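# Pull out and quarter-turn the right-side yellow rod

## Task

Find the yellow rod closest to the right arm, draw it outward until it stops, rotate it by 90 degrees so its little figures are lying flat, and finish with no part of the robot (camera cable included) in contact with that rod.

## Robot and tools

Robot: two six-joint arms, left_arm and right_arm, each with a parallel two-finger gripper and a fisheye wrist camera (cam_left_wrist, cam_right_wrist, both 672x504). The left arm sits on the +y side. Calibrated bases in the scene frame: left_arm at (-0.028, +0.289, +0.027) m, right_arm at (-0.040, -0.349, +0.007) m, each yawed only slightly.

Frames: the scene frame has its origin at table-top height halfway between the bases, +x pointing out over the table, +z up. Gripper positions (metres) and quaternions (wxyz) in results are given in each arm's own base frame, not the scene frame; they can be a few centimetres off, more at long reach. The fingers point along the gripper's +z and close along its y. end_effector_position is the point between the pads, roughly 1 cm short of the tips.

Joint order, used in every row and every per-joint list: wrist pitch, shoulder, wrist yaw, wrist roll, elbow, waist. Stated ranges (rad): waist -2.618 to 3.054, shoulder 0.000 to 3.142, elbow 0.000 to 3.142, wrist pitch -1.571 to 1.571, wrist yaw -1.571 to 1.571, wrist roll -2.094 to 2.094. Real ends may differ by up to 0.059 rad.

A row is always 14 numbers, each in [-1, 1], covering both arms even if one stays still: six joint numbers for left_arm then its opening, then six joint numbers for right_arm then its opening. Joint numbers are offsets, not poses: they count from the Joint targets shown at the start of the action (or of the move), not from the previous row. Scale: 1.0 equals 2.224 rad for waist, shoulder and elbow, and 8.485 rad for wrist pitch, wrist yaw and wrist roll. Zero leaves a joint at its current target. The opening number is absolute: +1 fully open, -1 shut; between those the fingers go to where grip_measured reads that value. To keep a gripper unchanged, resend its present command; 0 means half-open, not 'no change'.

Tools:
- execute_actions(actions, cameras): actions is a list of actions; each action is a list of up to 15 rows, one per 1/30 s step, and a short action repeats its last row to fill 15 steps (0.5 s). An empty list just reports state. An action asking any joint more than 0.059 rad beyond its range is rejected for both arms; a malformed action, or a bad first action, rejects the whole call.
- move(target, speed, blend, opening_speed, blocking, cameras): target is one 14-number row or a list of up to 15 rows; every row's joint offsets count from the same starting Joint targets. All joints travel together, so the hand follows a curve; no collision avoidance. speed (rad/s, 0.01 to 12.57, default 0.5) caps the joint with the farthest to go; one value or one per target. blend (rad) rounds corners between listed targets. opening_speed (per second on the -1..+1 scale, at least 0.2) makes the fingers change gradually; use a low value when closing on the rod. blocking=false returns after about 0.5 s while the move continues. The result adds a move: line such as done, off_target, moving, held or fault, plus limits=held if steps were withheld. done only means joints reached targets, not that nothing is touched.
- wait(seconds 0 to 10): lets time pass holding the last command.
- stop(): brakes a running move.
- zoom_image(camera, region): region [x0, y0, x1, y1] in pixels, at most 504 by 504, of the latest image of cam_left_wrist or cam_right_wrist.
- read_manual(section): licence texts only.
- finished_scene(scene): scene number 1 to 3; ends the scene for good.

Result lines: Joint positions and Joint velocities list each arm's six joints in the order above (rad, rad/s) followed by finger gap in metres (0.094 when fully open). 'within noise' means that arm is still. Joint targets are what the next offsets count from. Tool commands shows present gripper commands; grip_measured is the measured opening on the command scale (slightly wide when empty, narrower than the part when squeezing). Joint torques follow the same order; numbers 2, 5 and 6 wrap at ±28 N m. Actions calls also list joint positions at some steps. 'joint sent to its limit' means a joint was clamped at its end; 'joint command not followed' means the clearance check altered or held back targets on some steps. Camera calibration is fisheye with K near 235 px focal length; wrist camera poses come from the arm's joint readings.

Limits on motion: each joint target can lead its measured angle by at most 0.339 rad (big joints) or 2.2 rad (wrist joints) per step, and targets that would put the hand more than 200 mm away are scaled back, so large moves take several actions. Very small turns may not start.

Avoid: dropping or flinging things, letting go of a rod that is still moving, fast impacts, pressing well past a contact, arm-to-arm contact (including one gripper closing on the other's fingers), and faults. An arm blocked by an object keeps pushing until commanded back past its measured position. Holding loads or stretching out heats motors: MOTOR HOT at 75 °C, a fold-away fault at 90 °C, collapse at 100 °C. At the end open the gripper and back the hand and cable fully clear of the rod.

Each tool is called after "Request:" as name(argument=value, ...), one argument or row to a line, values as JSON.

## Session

Request:
execute_actions(
  actions=[],
)

Scene clock: 0.00 s.
left_arm: end_effector_position=(+0.4127, +0.0165, +0.1264) grip_measured=+1.000 end_effector_quat_wxyz=(+0.618, -0.002, +0.786, +0.007) | right_arm: end_effector_position=(+0.3903, -0.0463, +0.1052) grip_measured=+1.000 end_effector_quat_wxyz=(+0.587, +0.098, +0.798, -0.097)
Joint names: [wrist pitch, shoulder, wrist yaw, wrist roll, elbow, waist]
Joint positions: left_arm=[0.901 1.55 0.039 0.018 0.411 0.054 0.094] | right_arm=[0.871 1.537 0.276 0.046 0.357 0.003 0.094]
Joint velocities: within noise
Joint torques (N m): no reading
Heat: left arm: 39 °C; right arm: 38 °C.
Joint targets: left_arm=[0.889 1.548 0.039 0.019 0.413 0.054] | right_arm=[0.861 1.534 0.277 0.048 0.360 0.003]
Tool commands: left_gripper/opening=+1.0 right_gripper/opening=+1.0
camera_calibration:
cam_left_wrist: T_world_to_cam=[[-0.0177666, -0.985889, 0.166453, -0.00796993], [-0.580802, -0.125334, -0.804339, 0.378982], [0.813851, -0.110967, -0.570379, -0.140833], [0, 0, 0, 1]] pos_world=[0.334589, 0.0240143, 0.225829]
cam_right_wrist: T_world_to_cam=[[-0.259, -0.939853, 0.222701, 0.0247898], [-0.669431, 0.00846419, -0.742826, 0.372487], [0.696262, -0.341475, -0.631359, -0.103415], [0, 0, 0, 1]] pos_world=[0.327779, -0.0151678, 0.20588]

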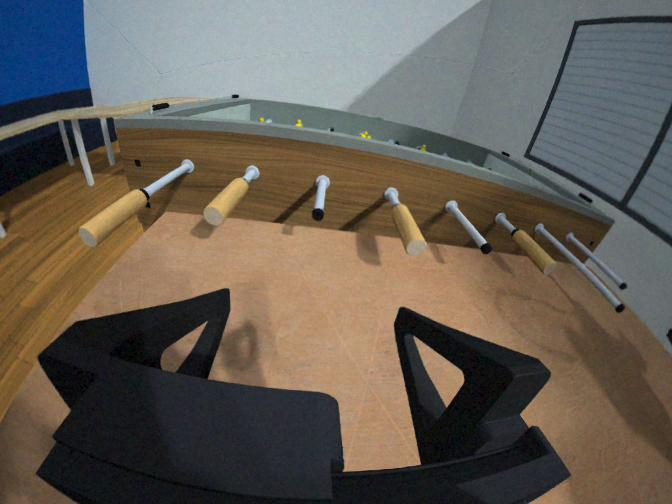

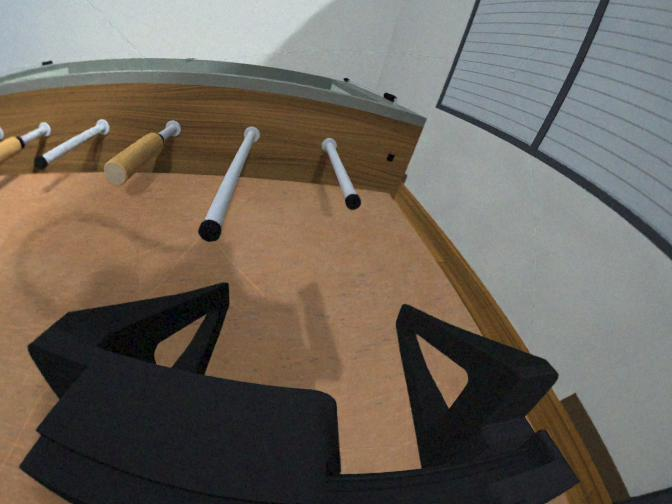

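Request:
move(
  target=[0,0,0,0,0,0,1,-0.187,-0.0081,0.0121,0.0206,0.531,0.1335,0.6],
  speed=1.2,
  cameras=["cam_right_wrist"],
)

Request:
zoom_image(
  camera="cam_right_wrist",
  region=[230, 10, 390, 130],
)

Scene clock: 10.23 s.
left_arm: end_effector_position=(+0.4127, +0.0165, +0.1264) grip_measured=+1.000 end_effector_quat_wxyz=(+0.618, -0.002, +0.786, +0.007) | right_arm: end_effector_position=(+0.4313, +0.0650, +0.2848) grip_measured=+0.602 end_effector_quat_wxyz=(+0.435, +0.038, +0.898, -0.060)
Joint names: [wrist pitch, shoulder, wrist yaw, wrist roll, elbow, waist]
Joint positions: left_arm=[0.901 1.55 0.039 0.018 0.411 0.054 0.094] | right_arm=[-0.711 1.526 0.369 0.21 1.518 0.295 0.075]
Joint velocities: within noise
Joint torques (N m): left_arm=[1.85 -6.78 -0.01 0.01 5.65 -0.03] | right_arm=[1.31 -6.84 0.32 0.15 8.65 0.47]
Heat: left arm: 39 °C; right arm: 39 °C.
Joint targets: left_arm=[0.889 1.548 0.039 0.019 0.413 0.054] | right_arm=[-0.726 1.516 0.380 0.222 1.541 0.300]
move: done
camera_calibration:
cam_right_wrist: T_world_to_cam=[[-0.0458125, -0.968567, 0.244496, 0.00373457], [-0.887077, -0.073099, -0.455796, 0.549786], [0.459342, -0.237768, -0.855845, 0.178913], [0, 0, 0, 1]] pos_world=[0.405691, 0.0863459, 0.402799]
Images, in order (width x height): cam_right_wrist 672x504.

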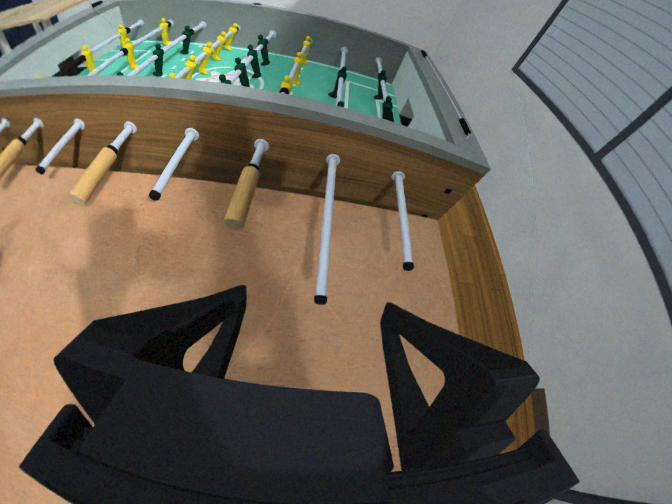

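Scaled by 3.150 from the camera's 672x504 image, which has a finer 960x720 frame.

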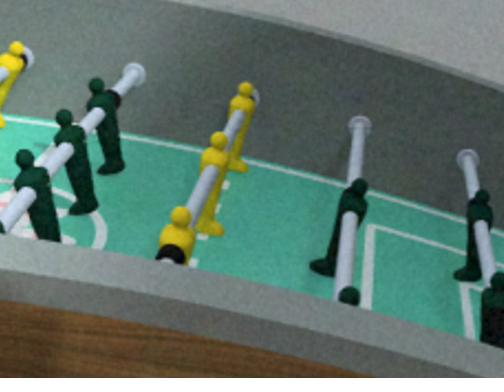

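Request:
move(
  target=[
    [0,0,0,0,0,0,1,0.1636,0.4059,0.0052,-0.0219,0.0576,0.0206,0.7],
    [0,0,0,0,0,0,1,0.187,0.4948,0.0052,-0.0219,0.0505,0.0206,0.7],
  ],
  speed=[1.0,0.4],
  cameras=["cam_right_wrist"],
)

Scene clock: 44.13 s.
left_arm: end_effector_position=(+0.4127, +0.0165, +0.1264) grip_measured=+1.000 end_effector_quat_wxyz=(+0.618, -0.002, +0.786, +0.007) | right_arm: end_effector_position=(+0.6540, +0.1534, +0.0618) grip_measured=+0.698 end_effector_quat_wxyz=(+0.670, +0.030, +0.741, -0.031)
Joint names: [wrist pitch, shoulder, wrist yaw, wrist roll, elbow, waist]
Joint positions: left_arm=[0.901 1.55 0.039 0.018 0.411 0.054 0.094] | right_arm=[0.851 2.605 0.423 0.038 1.644 0.338 0.08]
Joint velocities: within noise
Joint torques (N m): left_arm=[1.85 -6.84 -0.01 0.02 5.64 -0.06] | right_arm=[1.74 -12.23 0.08 -0.02 6.67 0.75]
Heat: left arm: 39 °C; right arm: 39 °C.
Joint targets: left_arm=[0.889 1.548 0.039 0.019 0.413 0.054] | right_arm=[0.861 2.617 0.424 0.037 1.653 0.346]
move: done
camera_calibration:
cam_right_wrist: T_world_to_cam=[[-0.115604, -0.975222, 0.188619, 0.204231], [-0.498094, -0.107376, -0.860449, 0.428087], [0.859382, -0.193421, -0.473339, -0.385337], [0, 0, 0, 1]] pos_world=[0.567989, 0.170604, 0.147431]
Images, in order (width x height): cam_right_wrist 672x504.

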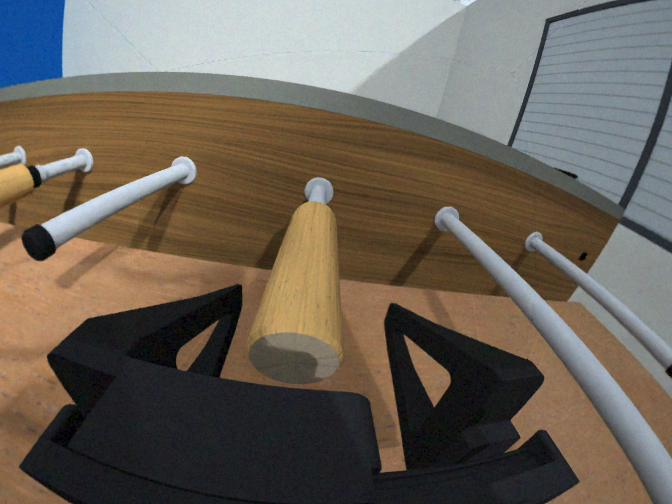

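Request:
move(
  target=[
    [0,0,0,0,0,0,1,0.0024,-0.0063,0.0011,0,0,0.004,0.7],
    [0,0,0,0,0,0,1,0.0024,-0.0063,0.0011,0,0,0.004,-0.7],
  ],
  speed=0.4,
  opening_speed=1.0,
  cameras=["cam_right_wrist"],
)

Scene clock: 61.97 s.
left_arm: end_effector_position=(+0.4127, +0.0165, +0.1264) grip_measured=+1.000 end_effector_quat_wxyz=(+0.618, -0.002, +0.786, +0.007) | right_arm: end_effector_position=(+0.6526, +0.1593, +0.0668) grip_measured=-0.313 end_effector_quat_wxyz=(+0.678, +0.031, +0.734, -0.028)
Joint names: [wrist pitch, shoulder, wrist yaw, wrist roll, elbow, waist]
Joint positions: left_arm=[0.901 1.55 0.039 0.018 0.411 0.054 0.094] | right_arm=[0.873 2.605 0.432 0.038 1.644 0.349 0.032]
Joint velocities: within noise
Joint torques (N m): left_arm=[1.85 -6.8 -0.02 0.01 5.63 -0.06] | right_arm=[1.77 -13.3 0.08 -0.02 6.67 0.5]
Heat: left arm: 39 °C; right arm: 42 °C.
Joint targets: left_arm=[0.889 1.548 0.039 0.019 0.413 0.054] | right_arm=[0.881 2.603 0.434 0.037 1.653 0.355]
move: done
camera_calibration:
cam_right_wrist: T_world_to_cam=[[-0.117427, -0.976621, 0.180063, 0.210933], [-0.480161, -0.102879, -0.871127, 0.420638], [0.869285, -0.188753, -0.456854, -0.388816], [0, 0, 0, 1]] pos_world=[0.564735, 0.175886, 0.150815]
Images, in order (width x height): cam_right_wrist 672x504.

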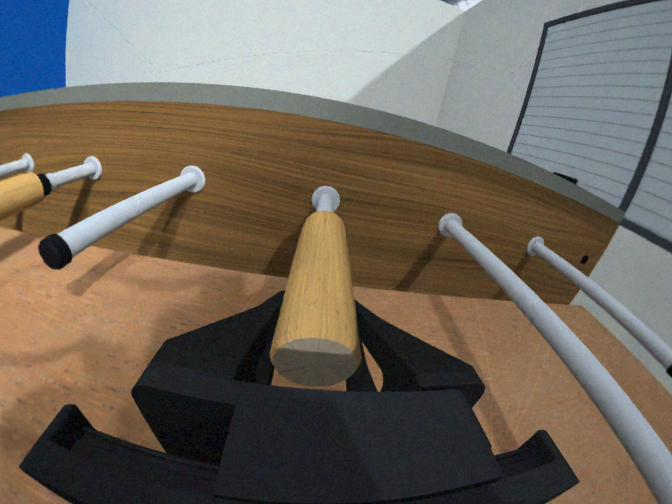

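Request:
move(
  target=[
    [0,0,0,0,0,0,1,0.0198,-0.0708,0.0059,0.0006,-0.1562,0.0228,-0.7],
    [0,0,0,0,0,0,1,0.0375,-0.1214,0.0142,0.0015,-0.2757,0.0546,-0.7],
    [0,0,0,0,0,0,1,0.0518,-0.1591,0.0239,0.0026,-0.3706,0.0919,-0.7],
  ],
  speed=0.4,
  blend=[0.05,0.05,0],
  cameras=["cam_right_wrist"],
)

Scene clock: 73.73 s.
left_arm: end_effector_position=(+0.4127, +0.0165, +0.1264) grip_measured=+1.000 end_effector_quat_wxyz=(+0.618, -0.002, +0.786, +0.007) | right_arm: end_effector_position=(+0.4818, +0.1763, +0.0606) grip_measured=-0.313 end_effector_quat_wxyz=(+0.670, +0.021, +0.741, -0.028)
Joint names: [wrist pitch, shoulder, wrist yaw, wrist roll, elbow, waist]
Joint positions: left_arm=[0.901 1.55 0.039 0.018 0.411 0.054 0.094] | right_arm=[1.291 2.276 0.617 0.057 0.862 0.551 0.032]
Joint velocities: within noise
Joint torques (N m): left_arm=[1.86 -6.78 0 0.01 5.67 -0.05] | right_arm=[1.91 -11.51 0.31 0.02 1.48 0.75]
Heat: left arm: 39 °C; right arm: 43 °C.
Joint targets: left_arm=[0.889 1.548 0.039 0.019 0.413 0.054] | right_arm=[1.321 2.249 0.636 0.059 0.829 0.559]
move: done
camera_calibration:
cam_right_wrist: T_world_to_cam=[[-0.0974366, -0.975845, 0.195532, 0.197793], [-0.496722, -0.122565, -0.859212, 0.345668], [0.862423, -0.180844, -0.472782, -0.237116], [0, 0, 0, 1]] pos_world=[0.395468, 0.192501, 0.146222]
Images, in order (width x height): cam_right_wrist 672x504.

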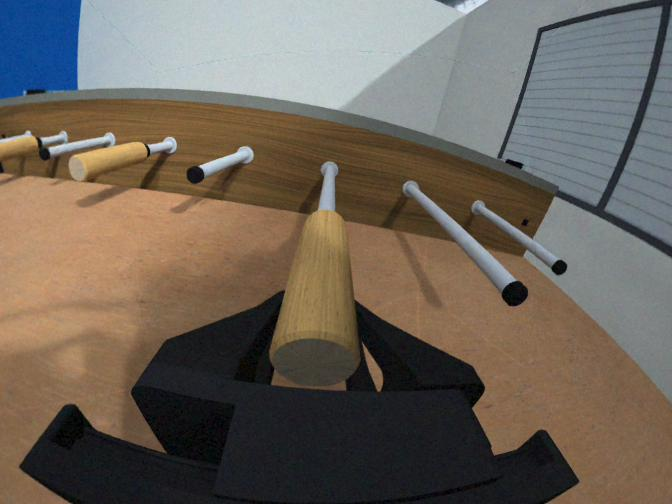

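Request:
move(
  target=[0,0,0,0,0,0,1,0.0094,-0.027,0.0089,0.0012,-0.0621,0.0337,-0.7],
  speed=0.3,
  cameras=["cam_right_wrist"],
)

Scene clock: 84.97 s.
left_arm: end_effector_position=(+0.4127, +0.0165, +0.1264) grip_measured=+1.000 end_effector_quat_wxyz=(+0.618, -0.002, +0.786, +0.007) | right_arm: end_effector_position=(+0.4778, +0.1753, +0.0635) grip_measured=-0.313 end_effector_quat_wxyz=(+0.668, +0.018, +0.743, -0.027)
Joint names: [wrist pitch, shoulder, wrist yaw, wrist roll, elbow, waist]
Joint positions: left_arm=[0.901 1.55 0.039 0.018 0.411 0.054 0.094] | right_arm=[1.283 2.252 0.613 0.058 0.84 0.553 0.032]
Joint velocities: within noise
Joint torques (N m): left_arm=[1.86 -6.78 -0.02 0 5.67 -0.05] | right_arm=[2.71 -14.48 1.17 0.12 -7.45 7.3]
Heat: left arm: 39 °C; right arm: 44 °C.
Joint targets: left_arm=[0.889 1.548 0.039 0.019 0.413 0.054] | right_arm=[1.401 2.189 0.712 0.069 0.691 0.634]
move: off_target (right_arm); right_arm: the elbow is farthest, 0.150 rad from its target
camera_calibration:
cam_right_wrist: T_world_to_cam=[[-0.0916017, -0.975819, 0.198459, 0.192898], [-0.50068, -0.127141, -0.856244, 0.348556], [0.860772, -0.177798, -0.476927, -0.231989], [0, 0, 0, 1]] pos_world=[0.391875, 0.191302, 0.149525]
Images, in order (width x height): cam_right_wrist 672x504.

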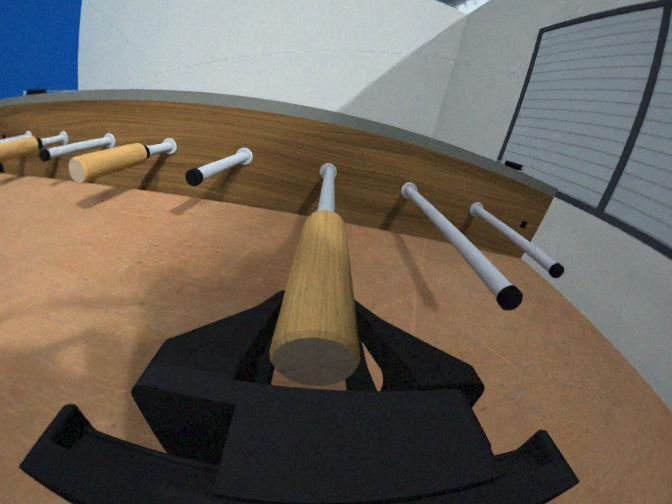

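Request:
move(
  target=[
    [0,0,0,0,0,0,1,-0.0084,0.015,-0.0085,0,0.0558,-0.031,-0.7],
    [0,0,0,0,0,0,1,-0.0084,0.013,-0.0085,0.191,0.0558,-0.031,-0.7],
  ],
  speed=[0.3,1.0],
  cameras=["cam_right_wrist"],
)

Scene clock: 98.50 s.
left_arm: end_effector_position=(+0.4127, +0.0165, +0.1264) grip_measured=+1.000 end_effector_quat_wxyz=(+0.618, -0.002, +0.786, +0.007) | right_arm: end_effector_position=(+0.4819, +0.1882, +0.0762) grip_measured=-0.312 end_effector_quat_wxyz=(+0.474, +0.522, +0.508, +0.495)
Joint names: [wrist pitch, shoulder, wrist yaw, wrist roll, elbow, waist]
Joint positions: left_arm=[0.901 1.55 0.039 0.018 0.411 0.054 0.094] | right_arm=[1.331 2.252 0.538 1.643 0.85 0.548 0.032]
Joint velocities: within noise
Joint torques (N m): left_arm=[1.86 -6.75 -0.01 0.02 5.61 -0.08] | right_arm=[1.65 -12.1 1.17 0.45 1.43 1.57]
Heat: left arm: 39 °C; right arm: 47 °C.
Joint targets: left_arm=[0.889 1.548 0.039 0.019 0.413 0.054] | right_arm=[1.329 2.218 0.640 1.689 0.815 0.565]
move: off_target (right_arm); right_arm: the wrist yaw is farthest, 0.101 rad from its target
camera_calibration:
cam_right_wrist: T_world_to_cam=[[-0.108545, -0.143836, -0.983631, 0.145036], [-0.412636, 0.906726, -0.0870548, 0.0675022], [0.904405, 0.396432, -0.157773, -0.380613], [0, 0, 0, 1]] pos_world=[0.387826, 0.110543, 0.0884882]
Images, in order (width x height): cam_right_wrist 672x504.

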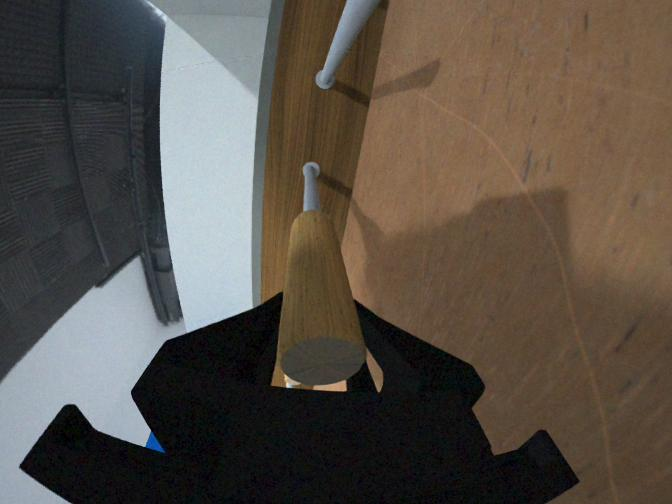

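Request:
move(
  target=[
    [0,0,0,0,0,0,1,0,0,0,0,0,0,-0.05],
    [0,0,0,0,0,0,1,0,0,0,-0.07,0,0,-0.05],
    [0,0,0,0,0,0,1,0,0,0,-0.07,0,0,0.3],
    [0,0,0,0,0,0,1,0,0,0,-0.192,0,0,0.6],
  ],
  speed=1.0,
  opening_speed=0.7,
  cameras=["cam_right_wrist"],
)

Scene clock: 114.10 s.
left_arm: end_effector_position=(+0.4127, +0.0165, +0.1264) grip_measured=+1.000 end_effector_quat_wxyz=(+0.618, -0.002, +0.786, +0.007) | right_arm: end_effector_position=(+0.4750, +0.1736, +0.0739) grip_measured=+0.598 end_effector_quat_wxyz=(+0.680, +0.032, +0.732, -0.024)
Joint names: [wrist pitch, shoulder, wrist yaw, wrist roll, elbow, waist]
Joint positions: left_arm=[0.901 1.55 0.039 0.018 0.411 0.054 0.094] | right_arm=[1.316 2.238 0.637 0.063 0.829 0.56 0.075]
Joint velocities: within noise
Joint torques (N m): left_arm=[1.86 -6.82 -0.01 0.02 5.65 -0.08] | right_arm=[1.75 -10.76 0.11 -0.03 2.86 0.54]
Heat: left arm: 39 °C; right arm: 46 °C.
Joint targets: left_arm=[0.889 1.548 0.039 0.019 0.413 0.054] | right_arm=[1.329 2.218 0.639 0.060 0.815 0.565]
move: done
camera_calibration:
cam_right_wrist: T_world_to_cam=[[-0.11424, -0.978113, 0.17391, 0.201898], [-0.475061, -0.0999586, -0.874257, 0.340295], [0.872506, -0.182493, -0.453244, -0.231392], [0, 0, 0, 1]] pos_world=[0.386616, 0.189267, 0.157516]
Images, in order (width x height): cam_right_wrist 672x504.

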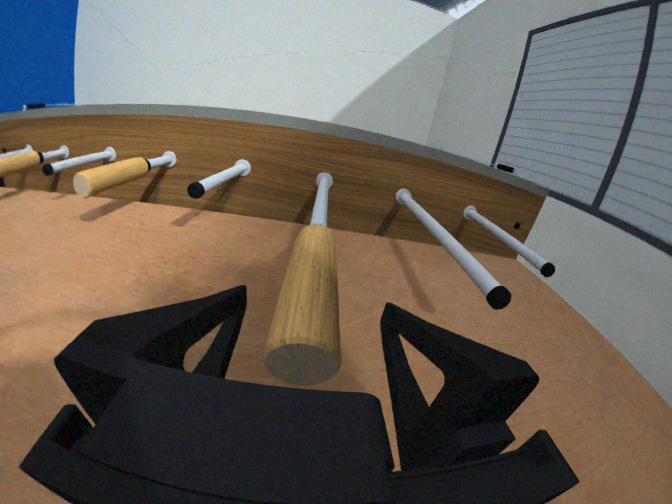

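Request:
move(
  target=[
    [0,0,0,0,0,0,1,-0.0342,-0.1439,0,0,0,0,0.6],
    [0,0,0,0,0,0,1,-0.2422,-0.3156,-0.0305,0.0191,0.3264,-0.1192,0.6],
  ],
  speed=[0.5,1.2],
  cameras=["cam_right_wrist"],
)

Request:
zoom_image(
  camera="cam_right_wrist",
  region=[230, 10, 390, 130],
)

Scene clock: 126.23 s.
left_arm: end_effector_position=(+0.4127, +0.0165, +0.1264) grip_measured=+1.000 end_effector_quat_wxyz=(+0.618, -0.002, +0.786, +0.007) | right_arm: end_effector_position=(+0.4303, +0.0662, +0.2860) grip_measured=+0.598 end_effector_quat_wxyz=(+0.437, +0.037, +0.896, -0.066)
Joint names: [wrist pitch, shoulder, wrist yaw, wrist roll, elbow, waist]
Joint positions: left_arm=[0.901 1.55 0.039 0.018 0.411 0.054 0.094] | right_arm=[-0.712 1.524 0.387 0.21 1.518 0.305 0.075]
Joint velocities: within noise
Joint torques (N m): left_arm=[1.85 -6.76 0 0.01 5.65 -0.06] | right_arm=[1.34 -6.71 0.12 0.13 8.66 -0.46]
Heat: left arm: 39 °C; right arm: 44 °C.
Joint targets: left_arm=[0.889 1.548 0.039 0.019 0.413 0.054] | right_arm=[-0.726 1.516 0.381 0.222 1.541 0.300]
move: done
camera_calibration:
cam_right_wrist: T_world_to_cam=[[-0.0499434, -0.96567, 0.254926, 0.00322614], [-0.885421, -0.0752861, -0.458652, 0.549766], [0.462099, -0.248623, -0.851264, 0.17886], [0, 0, 0, 1]] pos_world=[0.404284, 0.0889739, 0.403586]
Images, in order (width x height): cam_right_wrist 672x504.

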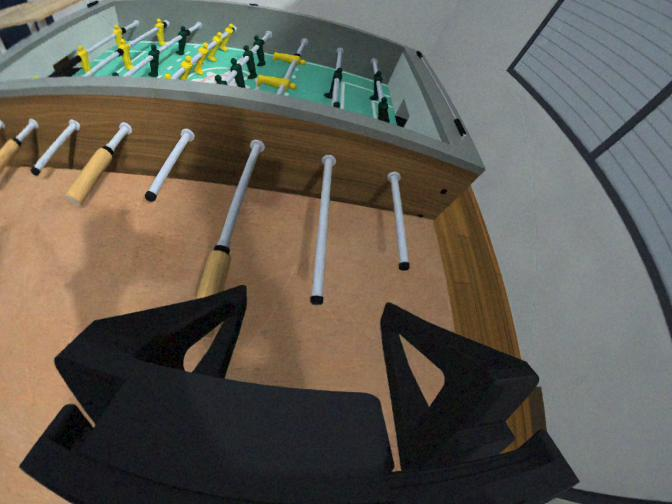

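Scaled by 3.150 from the camera's 672x504 image, which has a finer 960x720 frame.

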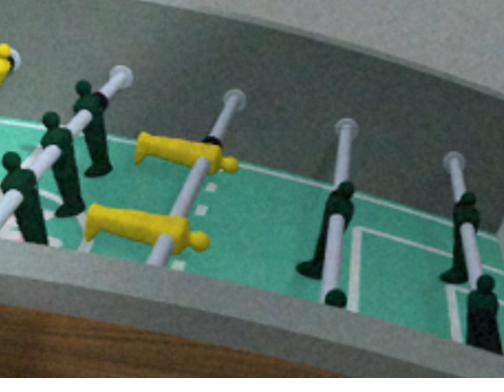

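Request:
finished_scene(
  scene=3,
)

The scene is finished: the task was done.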